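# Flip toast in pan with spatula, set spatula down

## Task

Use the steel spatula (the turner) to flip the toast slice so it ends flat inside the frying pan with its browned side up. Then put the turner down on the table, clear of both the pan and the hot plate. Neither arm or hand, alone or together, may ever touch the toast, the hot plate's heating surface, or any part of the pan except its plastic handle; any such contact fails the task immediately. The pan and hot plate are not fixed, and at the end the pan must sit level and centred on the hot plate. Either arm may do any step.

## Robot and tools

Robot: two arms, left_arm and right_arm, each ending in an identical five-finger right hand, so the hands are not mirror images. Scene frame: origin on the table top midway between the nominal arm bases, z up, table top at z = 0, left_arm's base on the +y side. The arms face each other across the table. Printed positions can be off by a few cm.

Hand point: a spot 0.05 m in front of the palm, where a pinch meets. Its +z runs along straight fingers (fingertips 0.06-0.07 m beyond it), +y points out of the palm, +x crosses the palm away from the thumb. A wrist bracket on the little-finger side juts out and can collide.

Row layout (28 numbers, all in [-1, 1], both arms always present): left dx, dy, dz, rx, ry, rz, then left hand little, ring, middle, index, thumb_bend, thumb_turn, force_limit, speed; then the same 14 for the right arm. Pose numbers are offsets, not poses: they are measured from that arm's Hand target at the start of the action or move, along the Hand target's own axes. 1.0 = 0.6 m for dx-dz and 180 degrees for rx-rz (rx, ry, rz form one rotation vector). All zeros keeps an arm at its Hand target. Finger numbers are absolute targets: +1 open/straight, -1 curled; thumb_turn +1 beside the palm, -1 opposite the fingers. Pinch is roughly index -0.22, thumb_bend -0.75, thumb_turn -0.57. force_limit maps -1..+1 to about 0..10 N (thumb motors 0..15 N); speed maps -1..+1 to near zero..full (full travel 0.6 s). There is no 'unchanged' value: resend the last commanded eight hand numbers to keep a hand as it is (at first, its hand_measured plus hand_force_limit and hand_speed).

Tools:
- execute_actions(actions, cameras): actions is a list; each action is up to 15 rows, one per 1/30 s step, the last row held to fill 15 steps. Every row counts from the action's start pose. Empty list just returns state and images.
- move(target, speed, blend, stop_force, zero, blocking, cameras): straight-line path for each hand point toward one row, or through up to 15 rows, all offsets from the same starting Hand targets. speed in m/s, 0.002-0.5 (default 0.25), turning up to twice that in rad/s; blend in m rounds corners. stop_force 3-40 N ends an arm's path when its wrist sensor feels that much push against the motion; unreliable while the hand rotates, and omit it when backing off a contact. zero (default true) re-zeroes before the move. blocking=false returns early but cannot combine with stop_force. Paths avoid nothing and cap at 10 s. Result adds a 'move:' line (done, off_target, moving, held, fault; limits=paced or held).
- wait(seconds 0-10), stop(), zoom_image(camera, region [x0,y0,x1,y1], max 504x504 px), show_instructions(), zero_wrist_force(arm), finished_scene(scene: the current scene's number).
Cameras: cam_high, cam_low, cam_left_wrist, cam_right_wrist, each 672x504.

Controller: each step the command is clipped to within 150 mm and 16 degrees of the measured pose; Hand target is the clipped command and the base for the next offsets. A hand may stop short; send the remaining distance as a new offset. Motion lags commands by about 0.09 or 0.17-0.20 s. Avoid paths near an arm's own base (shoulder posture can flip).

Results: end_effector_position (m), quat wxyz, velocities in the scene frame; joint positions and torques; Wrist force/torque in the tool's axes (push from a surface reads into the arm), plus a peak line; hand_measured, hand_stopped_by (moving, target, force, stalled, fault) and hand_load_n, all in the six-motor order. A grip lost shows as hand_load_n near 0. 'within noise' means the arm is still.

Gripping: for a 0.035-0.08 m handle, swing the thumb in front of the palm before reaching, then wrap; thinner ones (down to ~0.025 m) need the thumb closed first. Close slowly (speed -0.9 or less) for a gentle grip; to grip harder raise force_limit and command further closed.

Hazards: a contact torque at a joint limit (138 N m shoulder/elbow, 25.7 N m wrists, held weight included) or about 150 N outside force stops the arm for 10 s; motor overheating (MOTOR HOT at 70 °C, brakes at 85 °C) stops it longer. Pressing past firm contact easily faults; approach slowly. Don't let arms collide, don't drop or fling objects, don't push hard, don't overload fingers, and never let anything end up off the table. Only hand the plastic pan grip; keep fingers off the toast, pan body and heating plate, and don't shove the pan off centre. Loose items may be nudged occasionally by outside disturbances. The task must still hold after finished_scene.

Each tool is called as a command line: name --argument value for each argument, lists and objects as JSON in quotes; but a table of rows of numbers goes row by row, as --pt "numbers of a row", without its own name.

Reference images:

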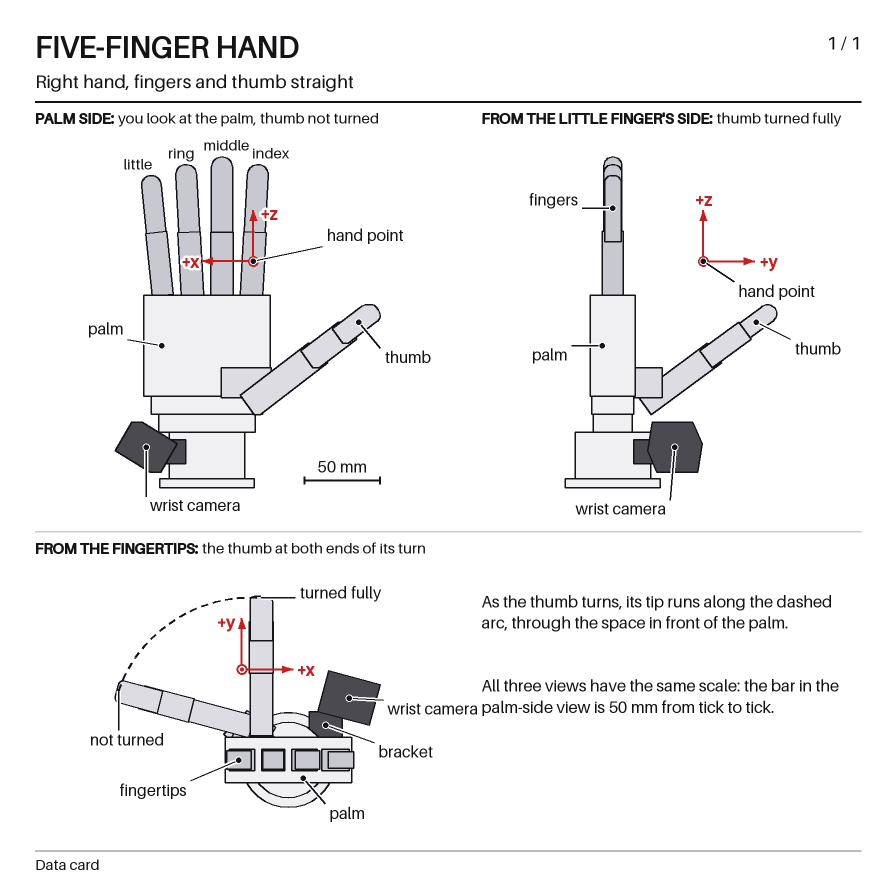

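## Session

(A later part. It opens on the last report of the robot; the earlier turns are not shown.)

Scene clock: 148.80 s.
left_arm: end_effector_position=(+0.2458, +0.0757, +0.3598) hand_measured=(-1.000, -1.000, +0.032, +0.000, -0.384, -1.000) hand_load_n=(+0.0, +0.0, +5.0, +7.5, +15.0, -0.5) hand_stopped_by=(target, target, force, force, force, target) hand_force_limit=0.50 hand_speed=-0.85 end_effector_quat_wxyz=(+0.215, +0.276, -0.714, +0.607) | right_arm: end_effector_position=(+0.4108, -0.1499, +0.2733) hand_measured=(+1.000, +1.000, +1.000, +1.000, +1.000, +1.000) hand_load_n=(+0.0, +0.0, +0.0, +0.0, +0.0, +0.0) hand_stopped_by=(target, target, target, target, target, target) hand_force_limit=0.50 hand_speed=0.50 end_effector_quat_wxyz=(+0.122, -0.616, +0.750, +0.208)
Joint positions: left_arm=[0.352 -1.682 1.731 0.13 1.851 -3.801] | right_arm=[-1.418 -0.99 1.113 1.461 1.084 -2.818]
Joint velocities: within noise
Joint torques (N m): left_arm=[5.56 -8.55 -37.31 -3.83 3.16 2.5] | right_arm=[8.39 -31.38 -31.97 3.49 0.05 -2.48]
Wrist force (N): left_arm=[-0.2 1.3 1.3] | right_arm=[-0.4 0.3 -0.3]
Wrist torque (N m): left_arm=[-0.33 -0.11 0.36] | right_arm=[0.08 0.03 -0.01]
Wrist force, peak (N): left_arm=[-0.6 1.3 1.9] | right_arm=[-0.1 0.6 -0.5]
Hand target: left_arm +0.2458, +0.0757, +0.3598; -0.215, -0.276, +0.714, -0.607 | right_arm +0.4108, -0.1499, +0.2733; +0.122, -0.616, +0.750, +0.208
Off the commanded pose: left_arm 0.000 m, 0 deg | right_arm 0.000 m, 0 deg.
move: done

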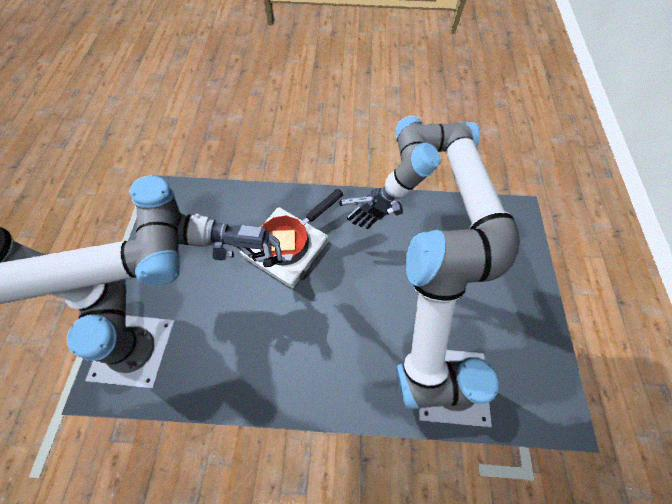

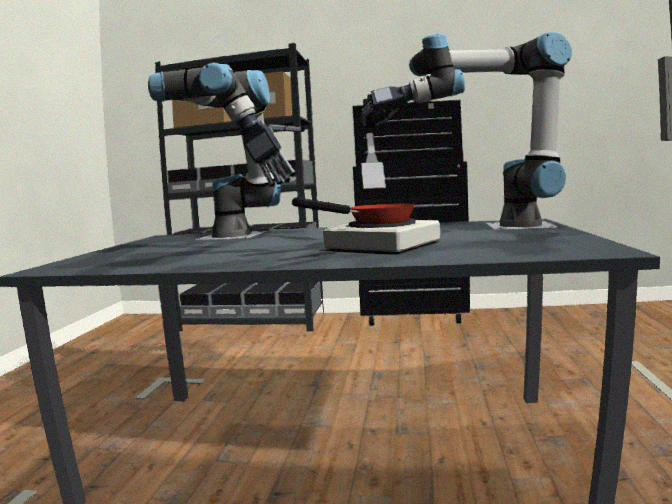

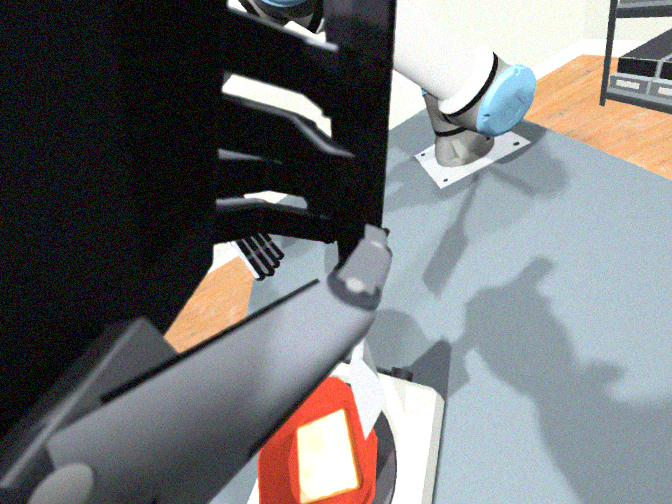

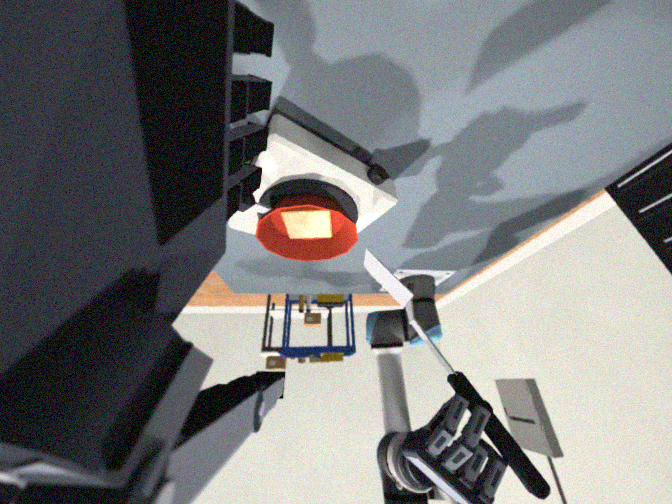

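move --target '[-0.0579,0.0799,0.0184,0,0,0,-1,-1,-0.3,-0.45,-0.8,-1,0.5,-0.85,0,0,0,0,0,0,1,1,1,1,1,1,0.5,0.5]' --speed 0.08

zoom_image --camera "cam_high" --region '[230, 200, 350, 310]'

zoom_image --camera "cam_right_wrist" --region '[245, 150, 385, 280]'

zoom_image --camera "cam_left_wrist" --region '[236, 300, 456, 504]'

Scene clock: 156.33 s.
left_arm: end_effector_position=(+0.2410, +0.0748, +0.2998) hand_measured=(-1.000, -1.000, +0.032, +0.000, -0.384, -1.000) hand_load_n=(+0.0, +0.0, +5.0, +7.5, +15.0, -0.5) hand_stopped_by=(target, target, force, force, force, target) hand_force_limit=0.50 hand_speed=-0.85 end_effector_quat_wxyz=(+0.215, +0.276, -0.714, +0.607) | right_arm: end_effector_position=(+0.4108, -0.1499, +0.2733) hand_measured=(+1.000, +1.000, +1.000, +1.000, +1.000, +1.000) hand_load_n=(+0.0, +0.0, +0.0, +0.0, +0.0, +0.0) hand_stopped_by=(target, target, target, target, target, target) hand_force_limit=0.50 hand_speed=0.50 end_effector_quat_wxyz=(+0.122, -0.616, +0.750, +0.208)
Joint positions: left_arm=[0.337 -1.67 1.874 -0.026 1.836 -3.804] | right_arm=[-1.418 -0.99 1.113 1.461 1.084 -2.818]
Joint velocities: within noise
Joint torques (N m): left_arm=[-8.15 -7.79 -10.42 -4.21 -2.82 -2.84] | right_arm=[8.24 -32.09 -31.82 3.44 0.4 -2.42]
Wrist force (N): left_arm=[-0.1 1.0 1.7] | right_arm=[-0.1 0.4 -0.2]
Wrist torque (N m): left_arm=[-0.40 -0.13 0.36] | right_arm=[0.09 -0.01 0.01]
Wrist force, peak (N): left_arm=[-0.8 1.5 1.7] | right_arm=[-0.4 0.7 -0.2]
Hand target: left_arm +0.2410, +0.0748, +0.2998; -0.215, -0.276, +0.714, -0.607 | right_arm +0.4108, -0.1499, +0.2733; +0.122, -0.616, +0.750, +0.208
Off the commanded pose: left_arm 0.000 m, 0 deg | right_arm 0.000 m, 0 deg.
move: done

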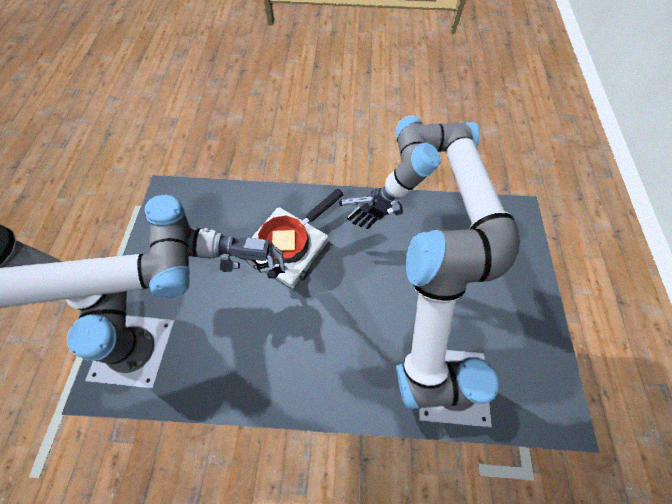

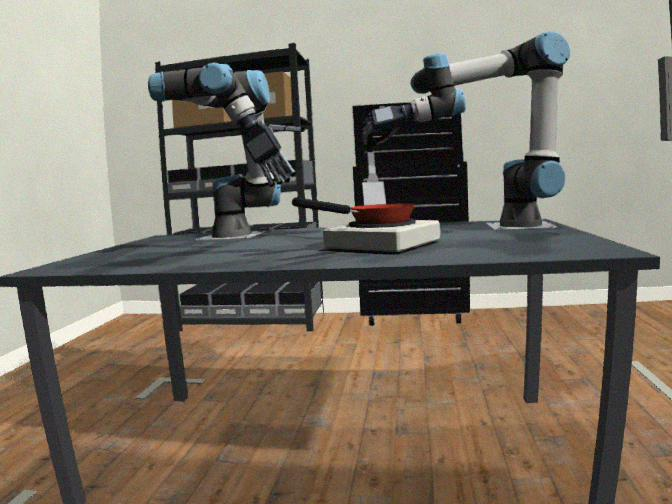

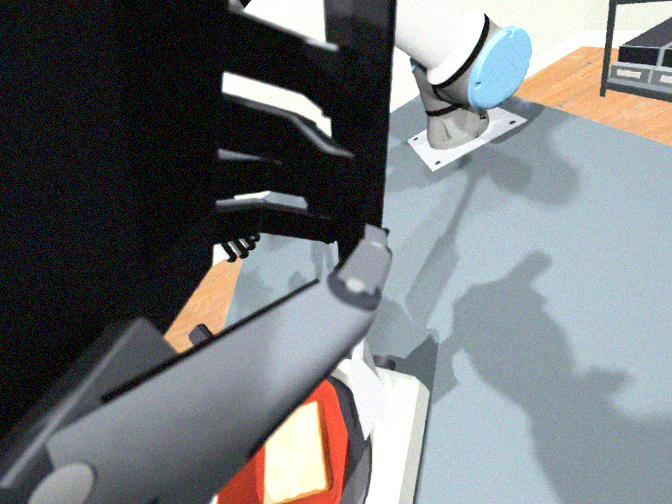

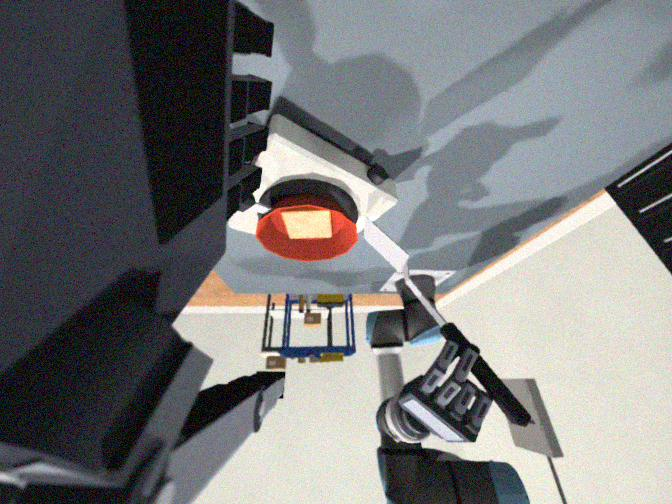

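Scaled by 4.200.

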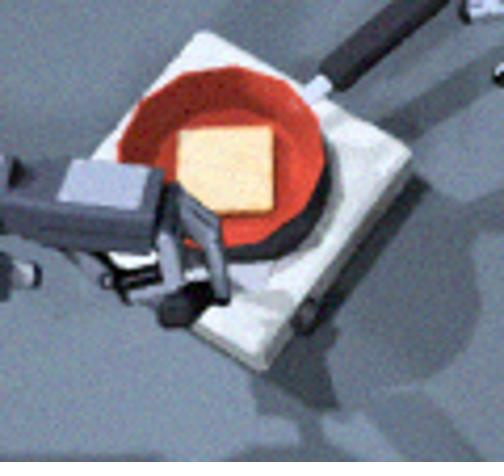

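Scaled by 3.600.

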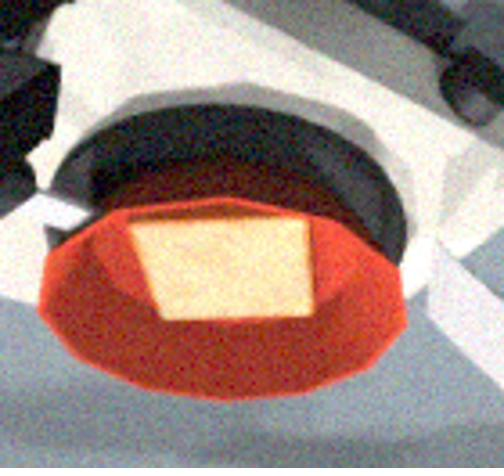

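Scaled by 2.291.

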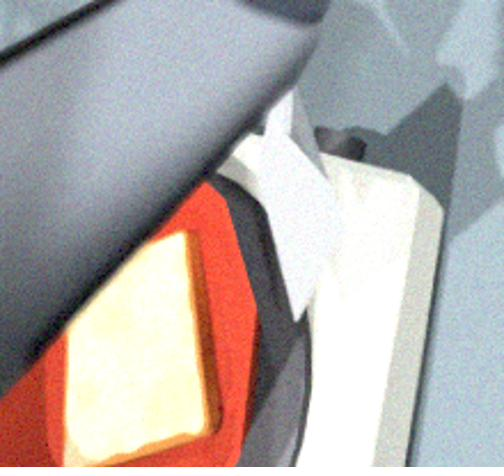

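zoom_image --camera "cam_high" --region '[260, 230, 320, 290]'

Scaled by 8.400.

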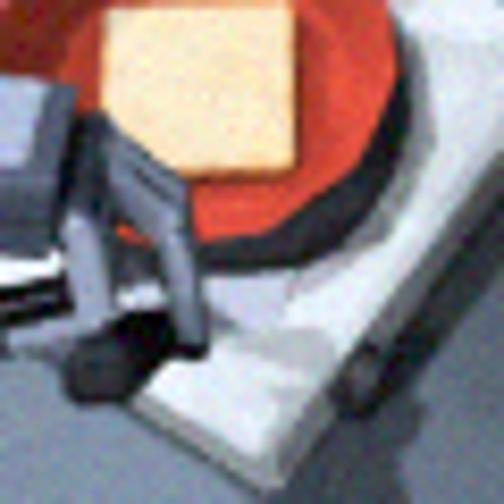

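move --pt "0.0482 -0.0561 -0.0129 0 0 0 -1 -1 -0.3 -0.45 -0.8 -1 0.5 -0.85 0 0 0 0 0 0 1 1 1 1 1 1 0.5 0.5" --pt "0.0073 -0.0876 -0.0288 0 0 0 -1 -1 -0.3 -0.45 -0.8 -1 0.5 -0.85 0 0 0 0 0 0 1 1 1 1 1 1 0.5 0.5" --speed 0.1 --blend 0.01

zoom_image --camera "cam_high" --region '[260, 220, 320, 280]'

zoom_image --camera "cam_right_wrist" --region '[245, 150, 385, 280]'

Scene clock: 170.93 s.
left_arm: end_effector_position=(+0.2715, +0.0854, +0.3448) hand_measured=(-1.000, -1.000, +0.032, +0.000, -0.384, -1.000) hand_load_n=(+0.0, +0.0, +5.0, +7.5, +15.0, -1.0) hand_stopped_by=(target, target, force, force, force, target) hand_force_limit=0.50 hand_speed=-0.85 end_effector_quat_wxyz=(+0.215, +0.276, -0.714, +0.607) | right_arm: end_effector_position=(+0.4108, -0.1499, +0.2733) hand_measured=(+1.000, +1.000, +1.000, +1.000, +1.000, +1.000) hand_load_n=(+0.0, +0.0, +0.0, +0.0, +0.0, +0.0) hand_stopped_by=(target, target, target, target, target, target) hand_force_limit=0.50 hand_speed=0.50 end_effector_quat_wxyz=(+0.122, -0.616, +0.750, +0.208)
Joint positions: left_arm=[0.435 -1.652 1.743 0.094 1.932 -3.785] | right_arm=[-1.418 -0.99 1.113 1.461 1.084 -2.818]
Joint velocities: within noise
Joint torques (N m): left_arm=[8.35 -10.62 -37.57 1.2 2.78 2.41] | right_arm=[8.66 -32.29 -32.62 3.36 0.71 -2.37]
Wrist force (N): left_arm=[-0.5 1.2 1.3] | right_arm=[-0.1 0.4 -0.2]
Wrist torque (N m): left_arm=[-0.34 -0.05 0.36] | right_arm=[0.08 -0.01 0.00]
Wrist force, peak (N): left_arm=[-0.8 1.6 1.9] | right_arm=[-0.3 0.5 -0.5]
Hand target: left_arm +0.2716, +0.0854, +0.3448; -0.215, -0.276, +0.714, -0.607 | right_arm +0.4108, -0.1499, +0.2733; +0.122, -0.616, +0.750, +0.208
Off the commanded pose: left_arm 0.000 m, 0 deg | right_arm 0.000 m, 0 deg.
move: done; blend cut to 0 m at target 1

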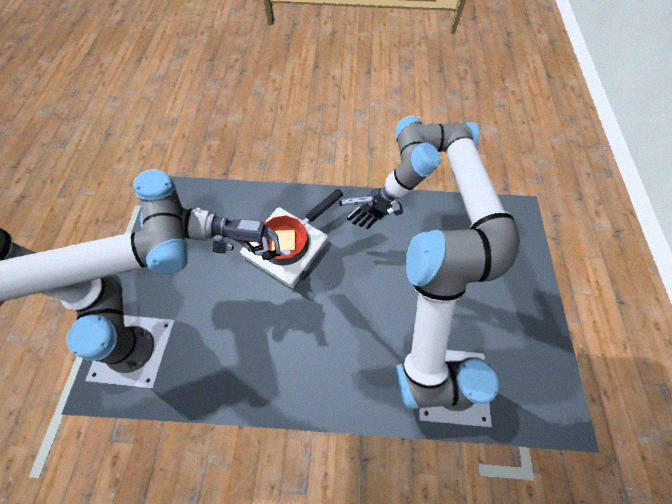

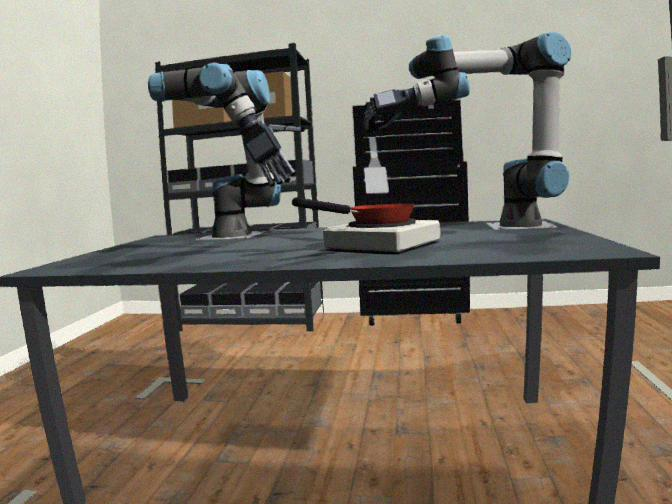

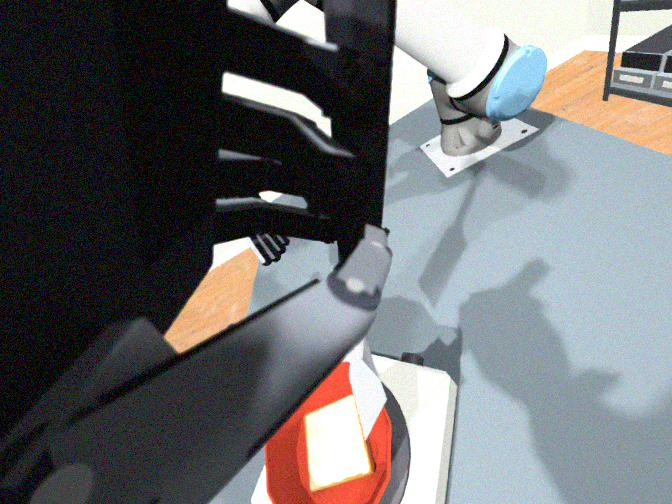

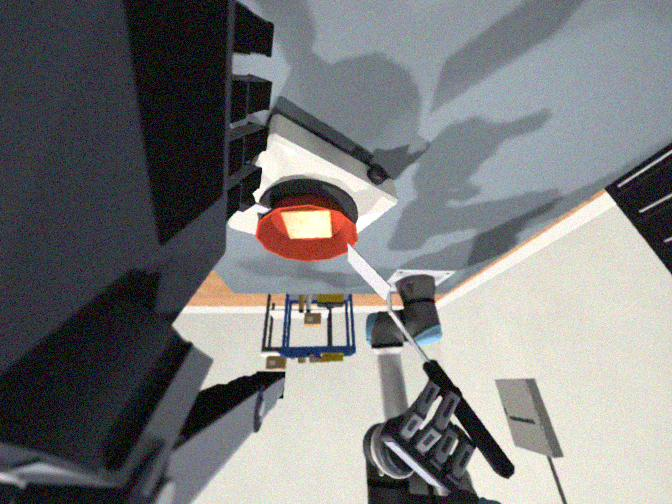

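Scaled by 8.400.

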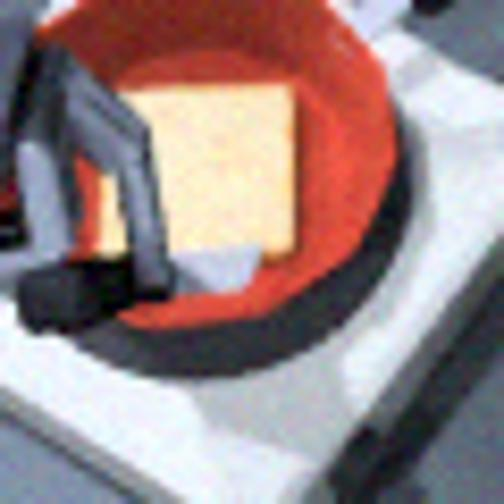

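Scaled by 3.600.

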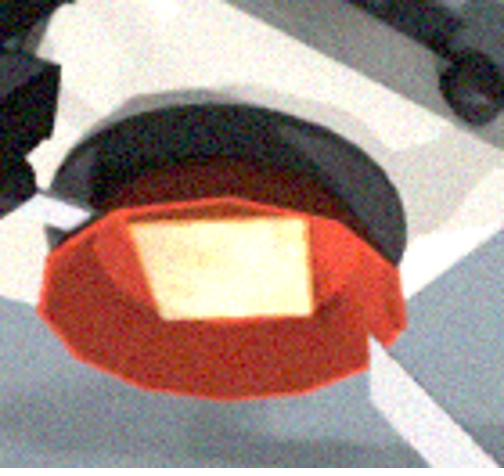

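move --target '[-0.0701,0.0486,0.0112,0,0,0,-1,-1,-0.3,-0.45,-0.8,-1,0.5,-0.85,0,0,0,0,0,0,1,1,1,1,1,1,0.5,0.5]' --speed 0.08 --stop_force 6

move --target '[-0.0214,0.0249,0.0057,0,0,0,-1,-1,-0.3,-0.45,-0.8,-1,0.5,-0.85,0,0,0,0,0,0,1,1,1,1,1,1,0.5,0.5]' --speed 0.02 --stop_force 3

zoom_image --camera "cam_high" --region '[260, 220, 320, 280]'

zoom_image --camera "cam_right_wrist" --region '[245, 150, 385, 280]'

Scene clock: 182.33 s.
left_arm: end_effector_position=(+0.2844, +0.0876, +0.2949) hand_measured=(-1.000, -1.000, +0.032, +0.000, -0.384, -1.000) hand_load_n=(+0.0, +0.0, +4.5, +7.5, +14.5, -1.0) hand_stopped_by=(target, target, force, force, force, target) hand_force_limit=0.50 hand_speed=-0.85 end_effector_quat_wxyz=(+0.215, +0.276, -0.714, +0.607) | right_arm: end_effector_position=(+0.4108, -0.1499, +0.2733) hand_measured=(+1.000, +1.000, +1.000, +1.000, +1.000, +1.000) hand_load_n=(+0.0, +0.0, +0.0, +0.0, +0.0, +0.0) hand_stopped_by=(target, target, target, target, target, target) hand_force_limit=0.50 hand_speed=0.50 end_effector_quat_wxyz=(+0.122, -0.616, +0.750, +0.208)
Joint positions: left_arm=[0.472 -1.613 1.836 -0.035 1.969 -3.778] | right_arm=[-1.418 -0.99 1.113 1.461 1.084 -2.818]
Joint velocities: within noise
Joint torques (N m): left_arm=[9.1 -10.95 -10.87 -3.51 2.81 2.48] | right_arm=[8.19 -32.53 -31.99 3.24 0.91 -2.31]
Wrist force (N): left_arm=[-0.4 1.3 1.2] | right_arm=[0.0 0.4 -0.3]
Wrist torque (N m): left_arm=[-0.32 -0.03 0.35] | right_arm=[0.09 -0.02 0.01]
Wrist force, peak (N): left_arm=[-1.2 1.4 1.3] | right_arm=[-0.2 0.5 -0.5]
Hand target: left_arm +0.2844, +0.0876, +0.2949; -0.215, -0.276, +0.714, -0.607 | right_arm +0.4108, -0.1499, +0.2733; +0.122, -0.616, +0.750, +0.208
Off the commanded pose: left_arm 0.000 m, 0 deg | right_arm 0.000 m, 0 deg.
move: done

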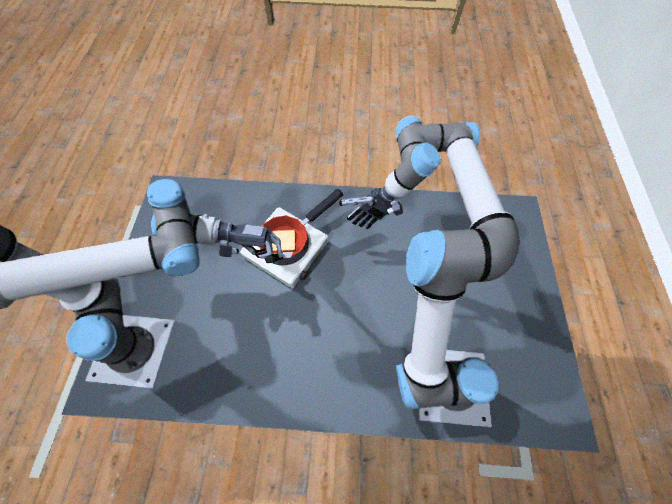

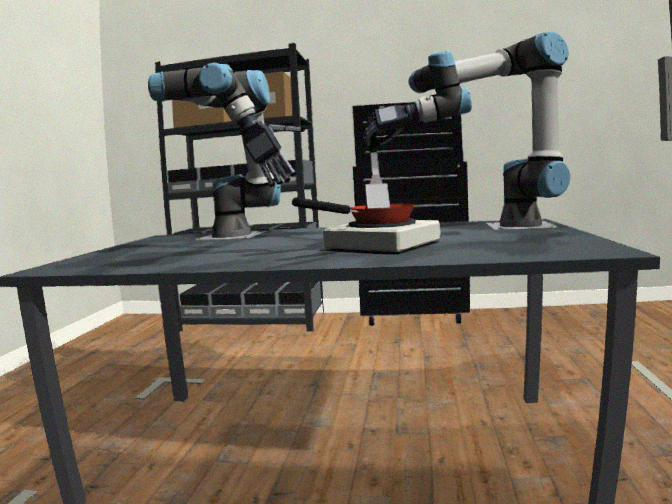

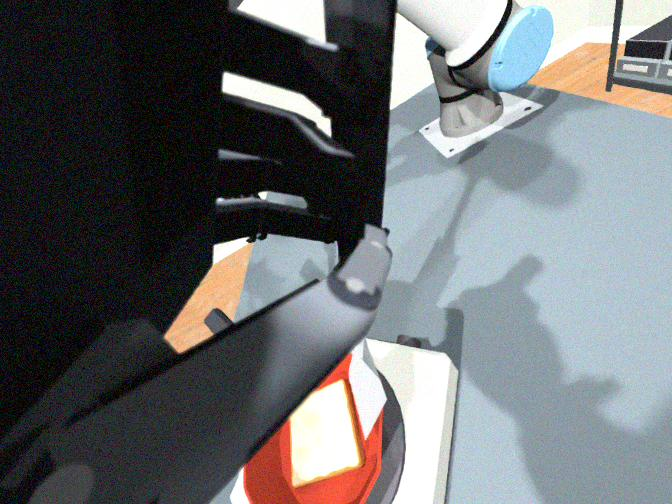

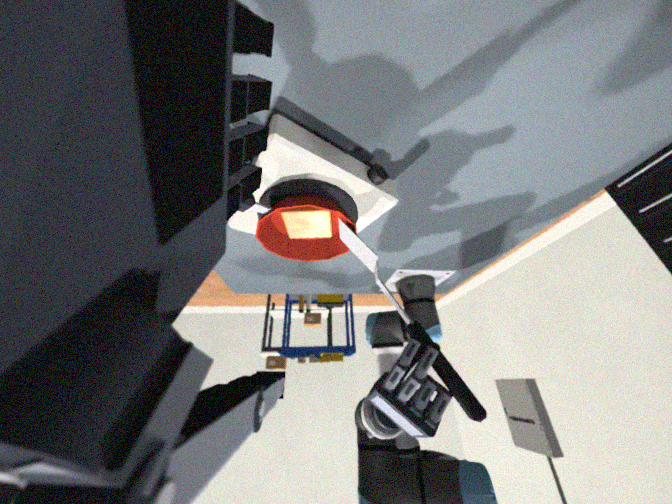

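Scene clock: 184.27 s.
left_arm: end_effector_position=(+0.2844, +0.0876, +0.2749) hand_measured=(-1.000, -1.000, +0.032, +0.000, -0.384, -1.000) hand_load_n=(-0.5, +0.0, +5.0, +8.5, +13.5, +0.0) hand_stopped_by=(target, target, force, force, force, target) hand_force_limit=0.50 hand_speed=-0.85 end_effector_quat_wxyz=(+0.215, +0.276, -0.714, +0.607) | right_arm: end_effector_position=(+0.4108, -0.1499, +0.2733) hand_measured=(+1.000, +1.000, +1.000, +1.000, +1.000, +1.000) hand_load_n=(+0.0, +0.0, +0.0, +0.0, +0.0, +0.0) hand_stopped_by=(target, target, target, target, target, target) hand_force_limit=0.50 hand_speed=0.50 end_effector_quat_wxyz=(+0.122, -0.616, +0.750, +0.208)
Joint positions: left_arm=[0.472 -1.601 1.877 -0.088 1.969 -3.778] | right_arm=[-1.418 -0.99 1.113 1.461 1.084 -2.818]
Joint velocities: within noise
Joint torques (N m): left_arm=[8.83 -10.04 -10.02 -3.58 2.59 -0.46] | right_arm=[8.19 -32.2 -31.87 3.29 0.86 -2.26]
Wrist force (N): left_arm=[-0.3 0.3 1.4] | right_arm=[0.0 0.3 -0.4]
Wrist torque (N m): left_arm=[-0.35 -0.07 0.44] | right_arm=[0.08 -0.02 0.00]
Wrist force, peak (N): left_arm=[-0.3 1.4 1.7] | right_arm=[-0.5 0.2 -0.4]
Hand target: left_arm +0.2844, +0.0876, +0.2749; -0.215, -0.276, +0.714, -0.607 | right_arm +0.4108, -0.1499, +0.2733; +0.122, -0.616, +0.750, +0.208
Off the commanded pose: left_arm 0.000 m, 0 deg | right_arm 0.000 m, 0 deg.
move: done

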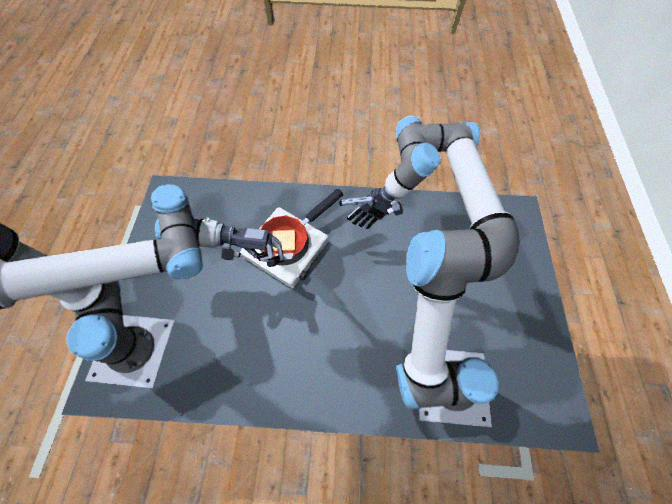

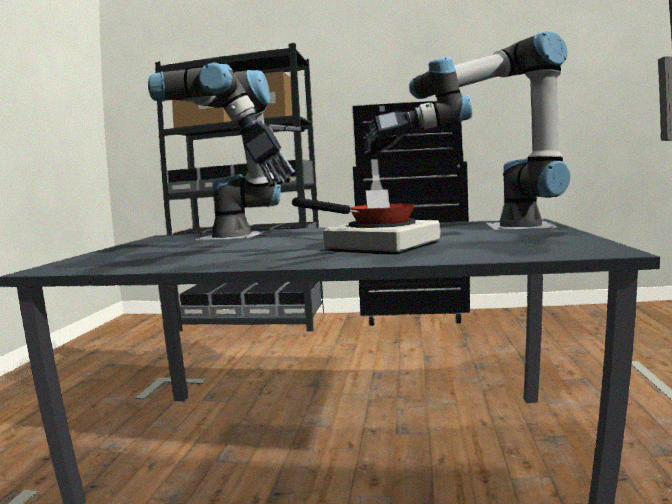

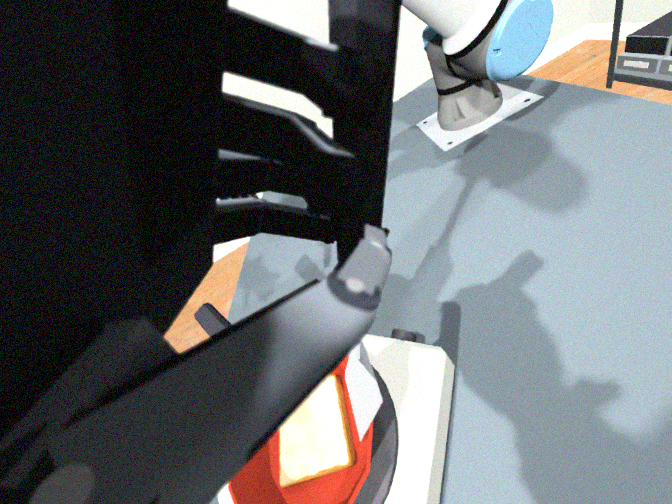

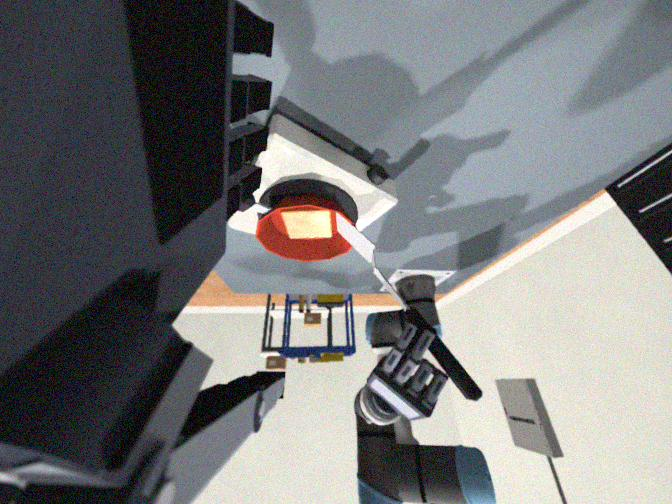

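Scaled by 8.400.

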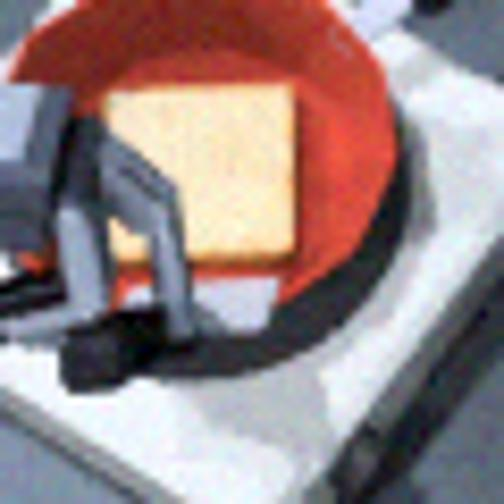

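Scaled by 3.600.

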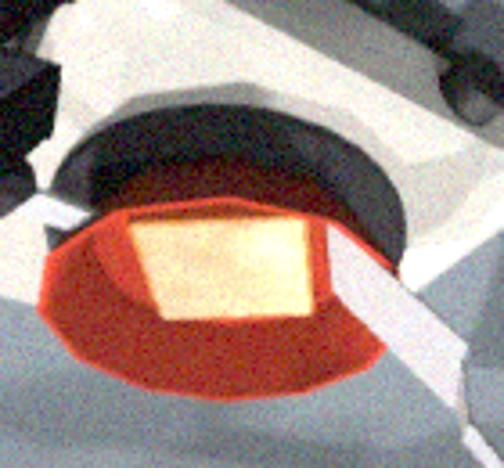

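move --target '[-0.0607,-0.056,-0.0129,0,0,0,-1,-1,-0.3,-0.45,-0.8,-1,0.5,-0.85,0,0,0,0,0,0,1,1,1,1,1,1,0.5,0.5]' --speed 0.04 --stop_force 10

zoom_image --camera "cam_high" --region '[230, 200, 350, 310]'

zoom_image --camera "cam_right_wrist" --region '[245, 150, 385, 280]'

Scene clock: 193.00 s.
left_arm: end_effector_position=(+0.3337, +0.0964, +0.2780) hand_measured=(-1.000, -1.000, +0.032, +0.000, -0.384, -1.000) hand_load_n=(+0.0, +0.0, +4.5, +7.5, +15.0, -1.0) hand_stopped_by=(target, target, force, force, force, target) hand_force_limit=0.50 hand_speed=-0.85 end_effector_quat_wxyz=(+0.215, +0.276, -0.714, +0.607) | right_arm: end_effector_position=(+0.4108, -0.1499, +0.2733) hand_measured=(+1.000, +1.000, +1.000, +1.000, +1.000, +1.000) hand_load_n=(+0.0, +0.0, +0.0, +0.0, +0.0, +0.0) hand_stopped_by=(target, target, target, target, target, target) hand_force_limit=0.50 hand_speed=0.50 end_effector_quat_wxyz=(+0.122, -0.616, +0.750, +0.208)
Joint positions: left_arm=[0.603 -1.522 1.789 -0.067 2.098 -3.75] | right_arm=[-1.418 -0.99 1.113 1.461 1.084 -2.818]
Joint velocities: within noise
Joint torques (N m): left_arm=[9.15 -13.85 -38.15 1.26 3 2.29] | right_arm=[8.04 -32.56 -31.98 3.12 0.81 -2.15]
Wrist force (N): left_arm=[-0.7 1.4 1.3] | right_arm=[-0.1 0.3 -0.3]
Wrist torque (N m): left_arm=[-0.32 -0.02 0.30] | right_arm=[0.07 -0.01 0.00]
Wrist force, peak (N): left_arm=[-0.8 1.6 1.5] | right_arm=[-0.2 0.3 -0.6]
Hand target: left_arm +0.3337, +0.0964, +0.2779; -0.215, -0.276, +0.714, -0.607 | right_arm +0.4108, -0.1499, +0.2733; +0.122, -0.616, +0.750, +0.208
Off the commanded pose: left_arm 0.000 m, 0 deg | right_arm 0.000 m, 0 deg.
move: done

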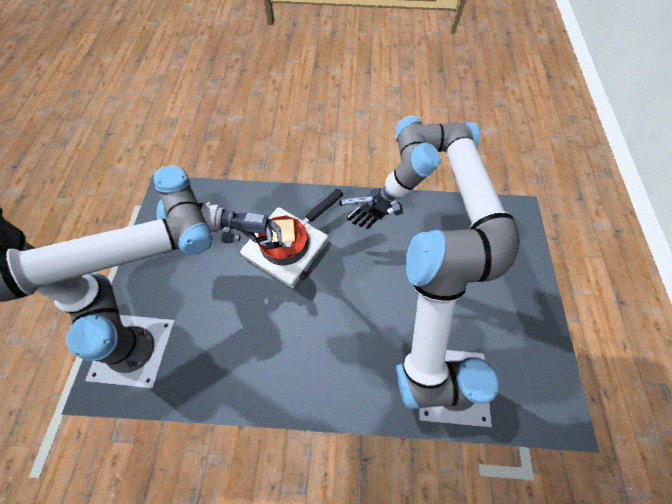

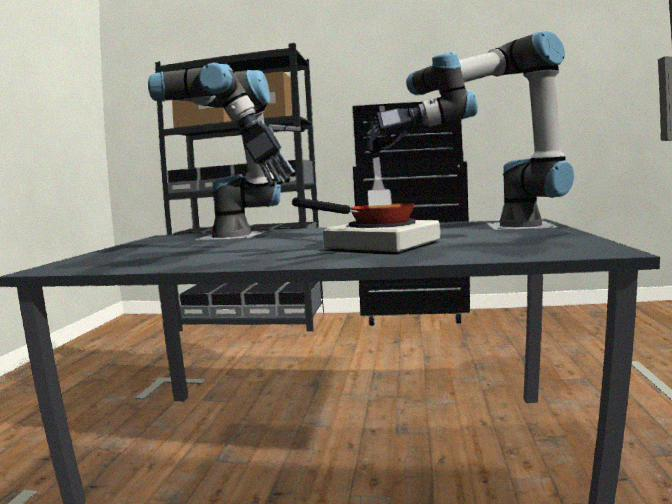

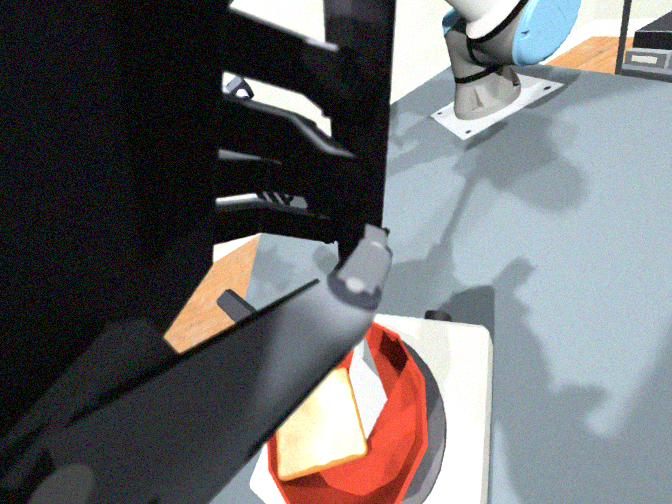

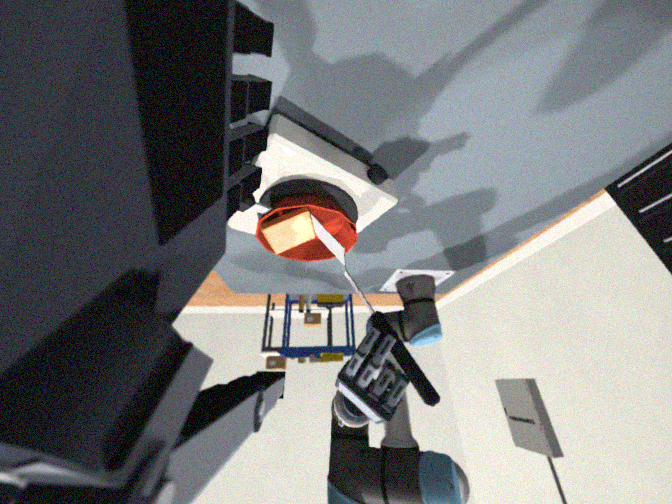

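Scaled by 4.200.

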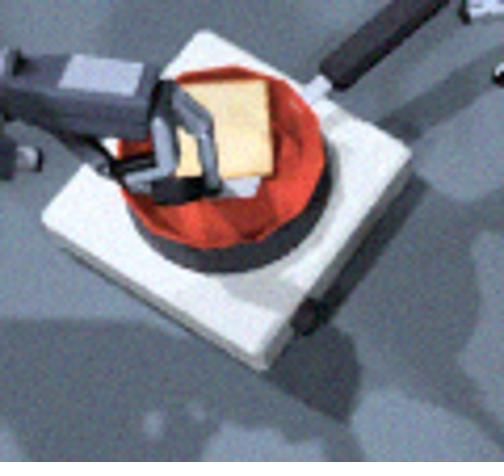

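Scaled by 3.600.

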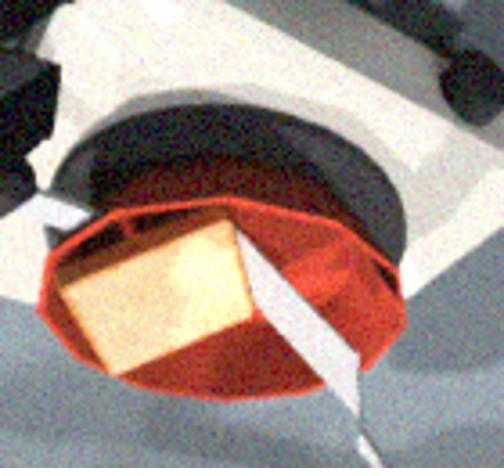

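move --pt "0.0115 0.0776 0.0179 0 -0.0162 0.0704 -1 -1 -0.3 -0.45 -0.8 -1 0.5 -0.85 0 0 0 0 0 0 1 1 1 1 1 1 0.5 0.5" --pt "-0.014 0.0568 0.0131 0 -0.0162 0.0704 -1 -1 -0.3 -0.45 -0.8 -1 0.5 -0.85 0 0 0 0 0 0 1 1 1 1 1 1 0.5 0.5" --speed 0.05

zoom_image --camera "cam_high" --region '[230, 200, 350, 310]'

zoom_image --camera "cam_right_wrist" --region '[245, 150, 385, 280]'

Scene clock: 202.47 s.
left_arm: end_effector_position=(+0.3179, +0.0936, +0.2457) hand_measured=(-1.000, -1.000, +0.032, +0.000, -0.384, -1.000) hand_load_n=(+0.0, +0.0, +5.0, +7.5, +14.5, -1.0) hand_stopped_by=(target, target, force, force, force, target) hand_force_limit=0.50 hand_speed=-0.85 end_effector_quat_wxyz=(+0.128, +0.211, -0.745, +0.619) | right_arm: end_effector_position=(+0.4108, -0.1499, +0.2733) hand_measured=(+1.000, +1.000, +1.000, +1.000, +1.000, +1.000) hand_load_n=(-0.5, +0.0, +0.0, +0.0, +0.0, +0.0) hand_stopped_by=(target, target, target, target, target, target) hand_force_limit=0.50 hand_speed=0.50 end_effector_quat_wxyz=(+0.122, -0.616, +0.750, +0.208)
Joint positions: left_arm=[0.495 -1.566 1.899 -0.117 1.948 -3.541] | right_arm=[-1.418 -0.99 1.113 1.461 1.084 -2.818]
Joint velocities: within noise
Joint torques (N m): left_arm=[9.33 -11.49 -37.02 1.33 3.11 2.48] | right_arm=[7.78 -32.65 -31.66 3.01 0.82 -2.08]
Wrist force (N): left_arm=[0.4 0.7 1.3] | right_arm=[-0.2 0.5 -0.2]
Wrist torque (N m): left_arm=[-0.40 -0.03 0.29] | right_arm=[0.11 0.00 0.00]
Wrist force, peak (N): left_arm=[-0.2 1.9 1.6] | right_arm=[-0.3 0.5 -0.5]
Hand target: left_arm +0.3180, +0.0936, +0.2457; -0.128, -0.211, +0.745, -0.619 | right_arm +0.4108, -0.1499, +0.2733; +0.122, -0.616, +0.750, +0.208
Off the commanded pose: left_arm 0.000 m, 0 deg | right_arm 0.000 m, 0 deg.
move: done

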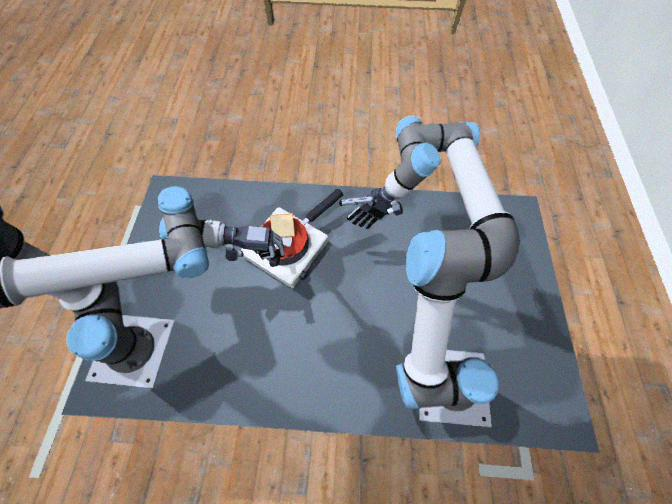

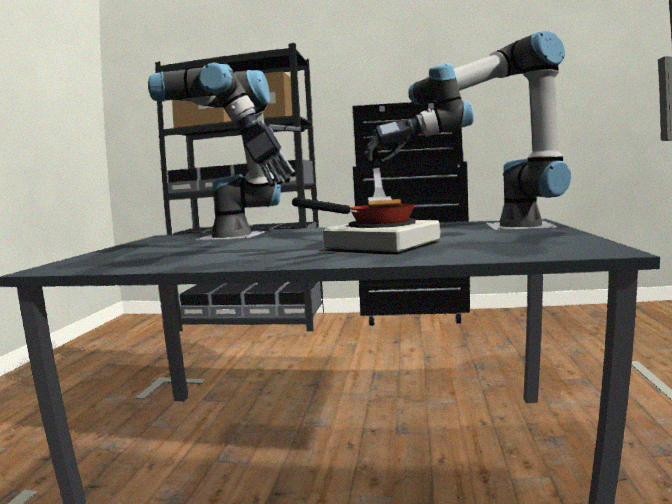

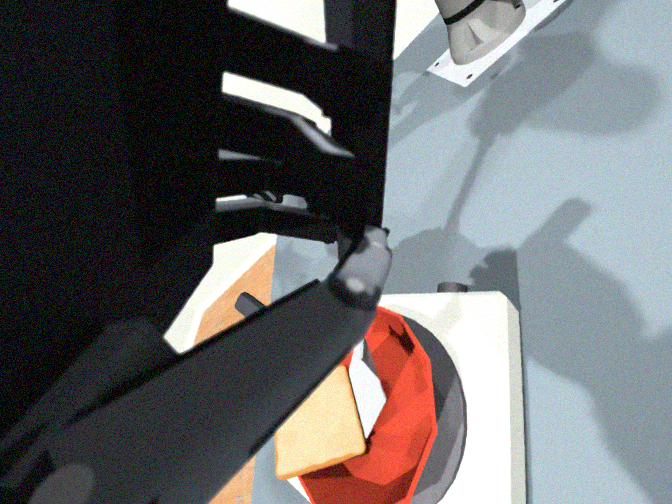

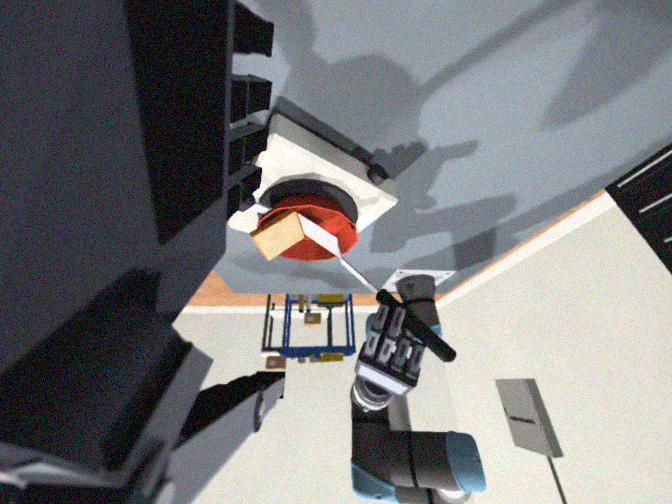

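Scaled by 4.200.

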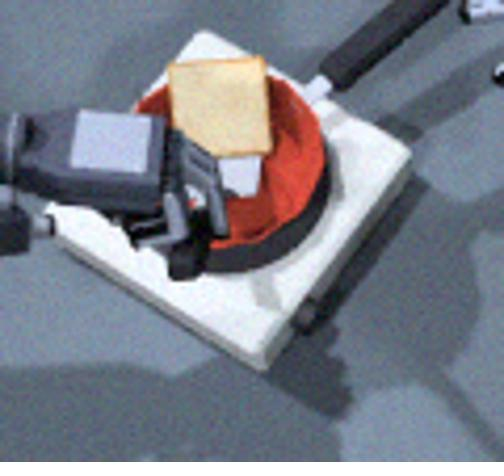

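Scaled by 3.600.

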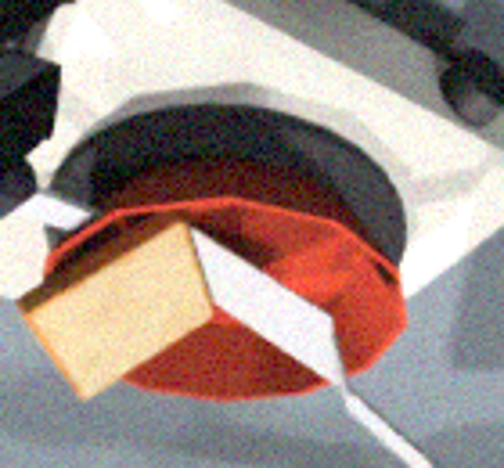

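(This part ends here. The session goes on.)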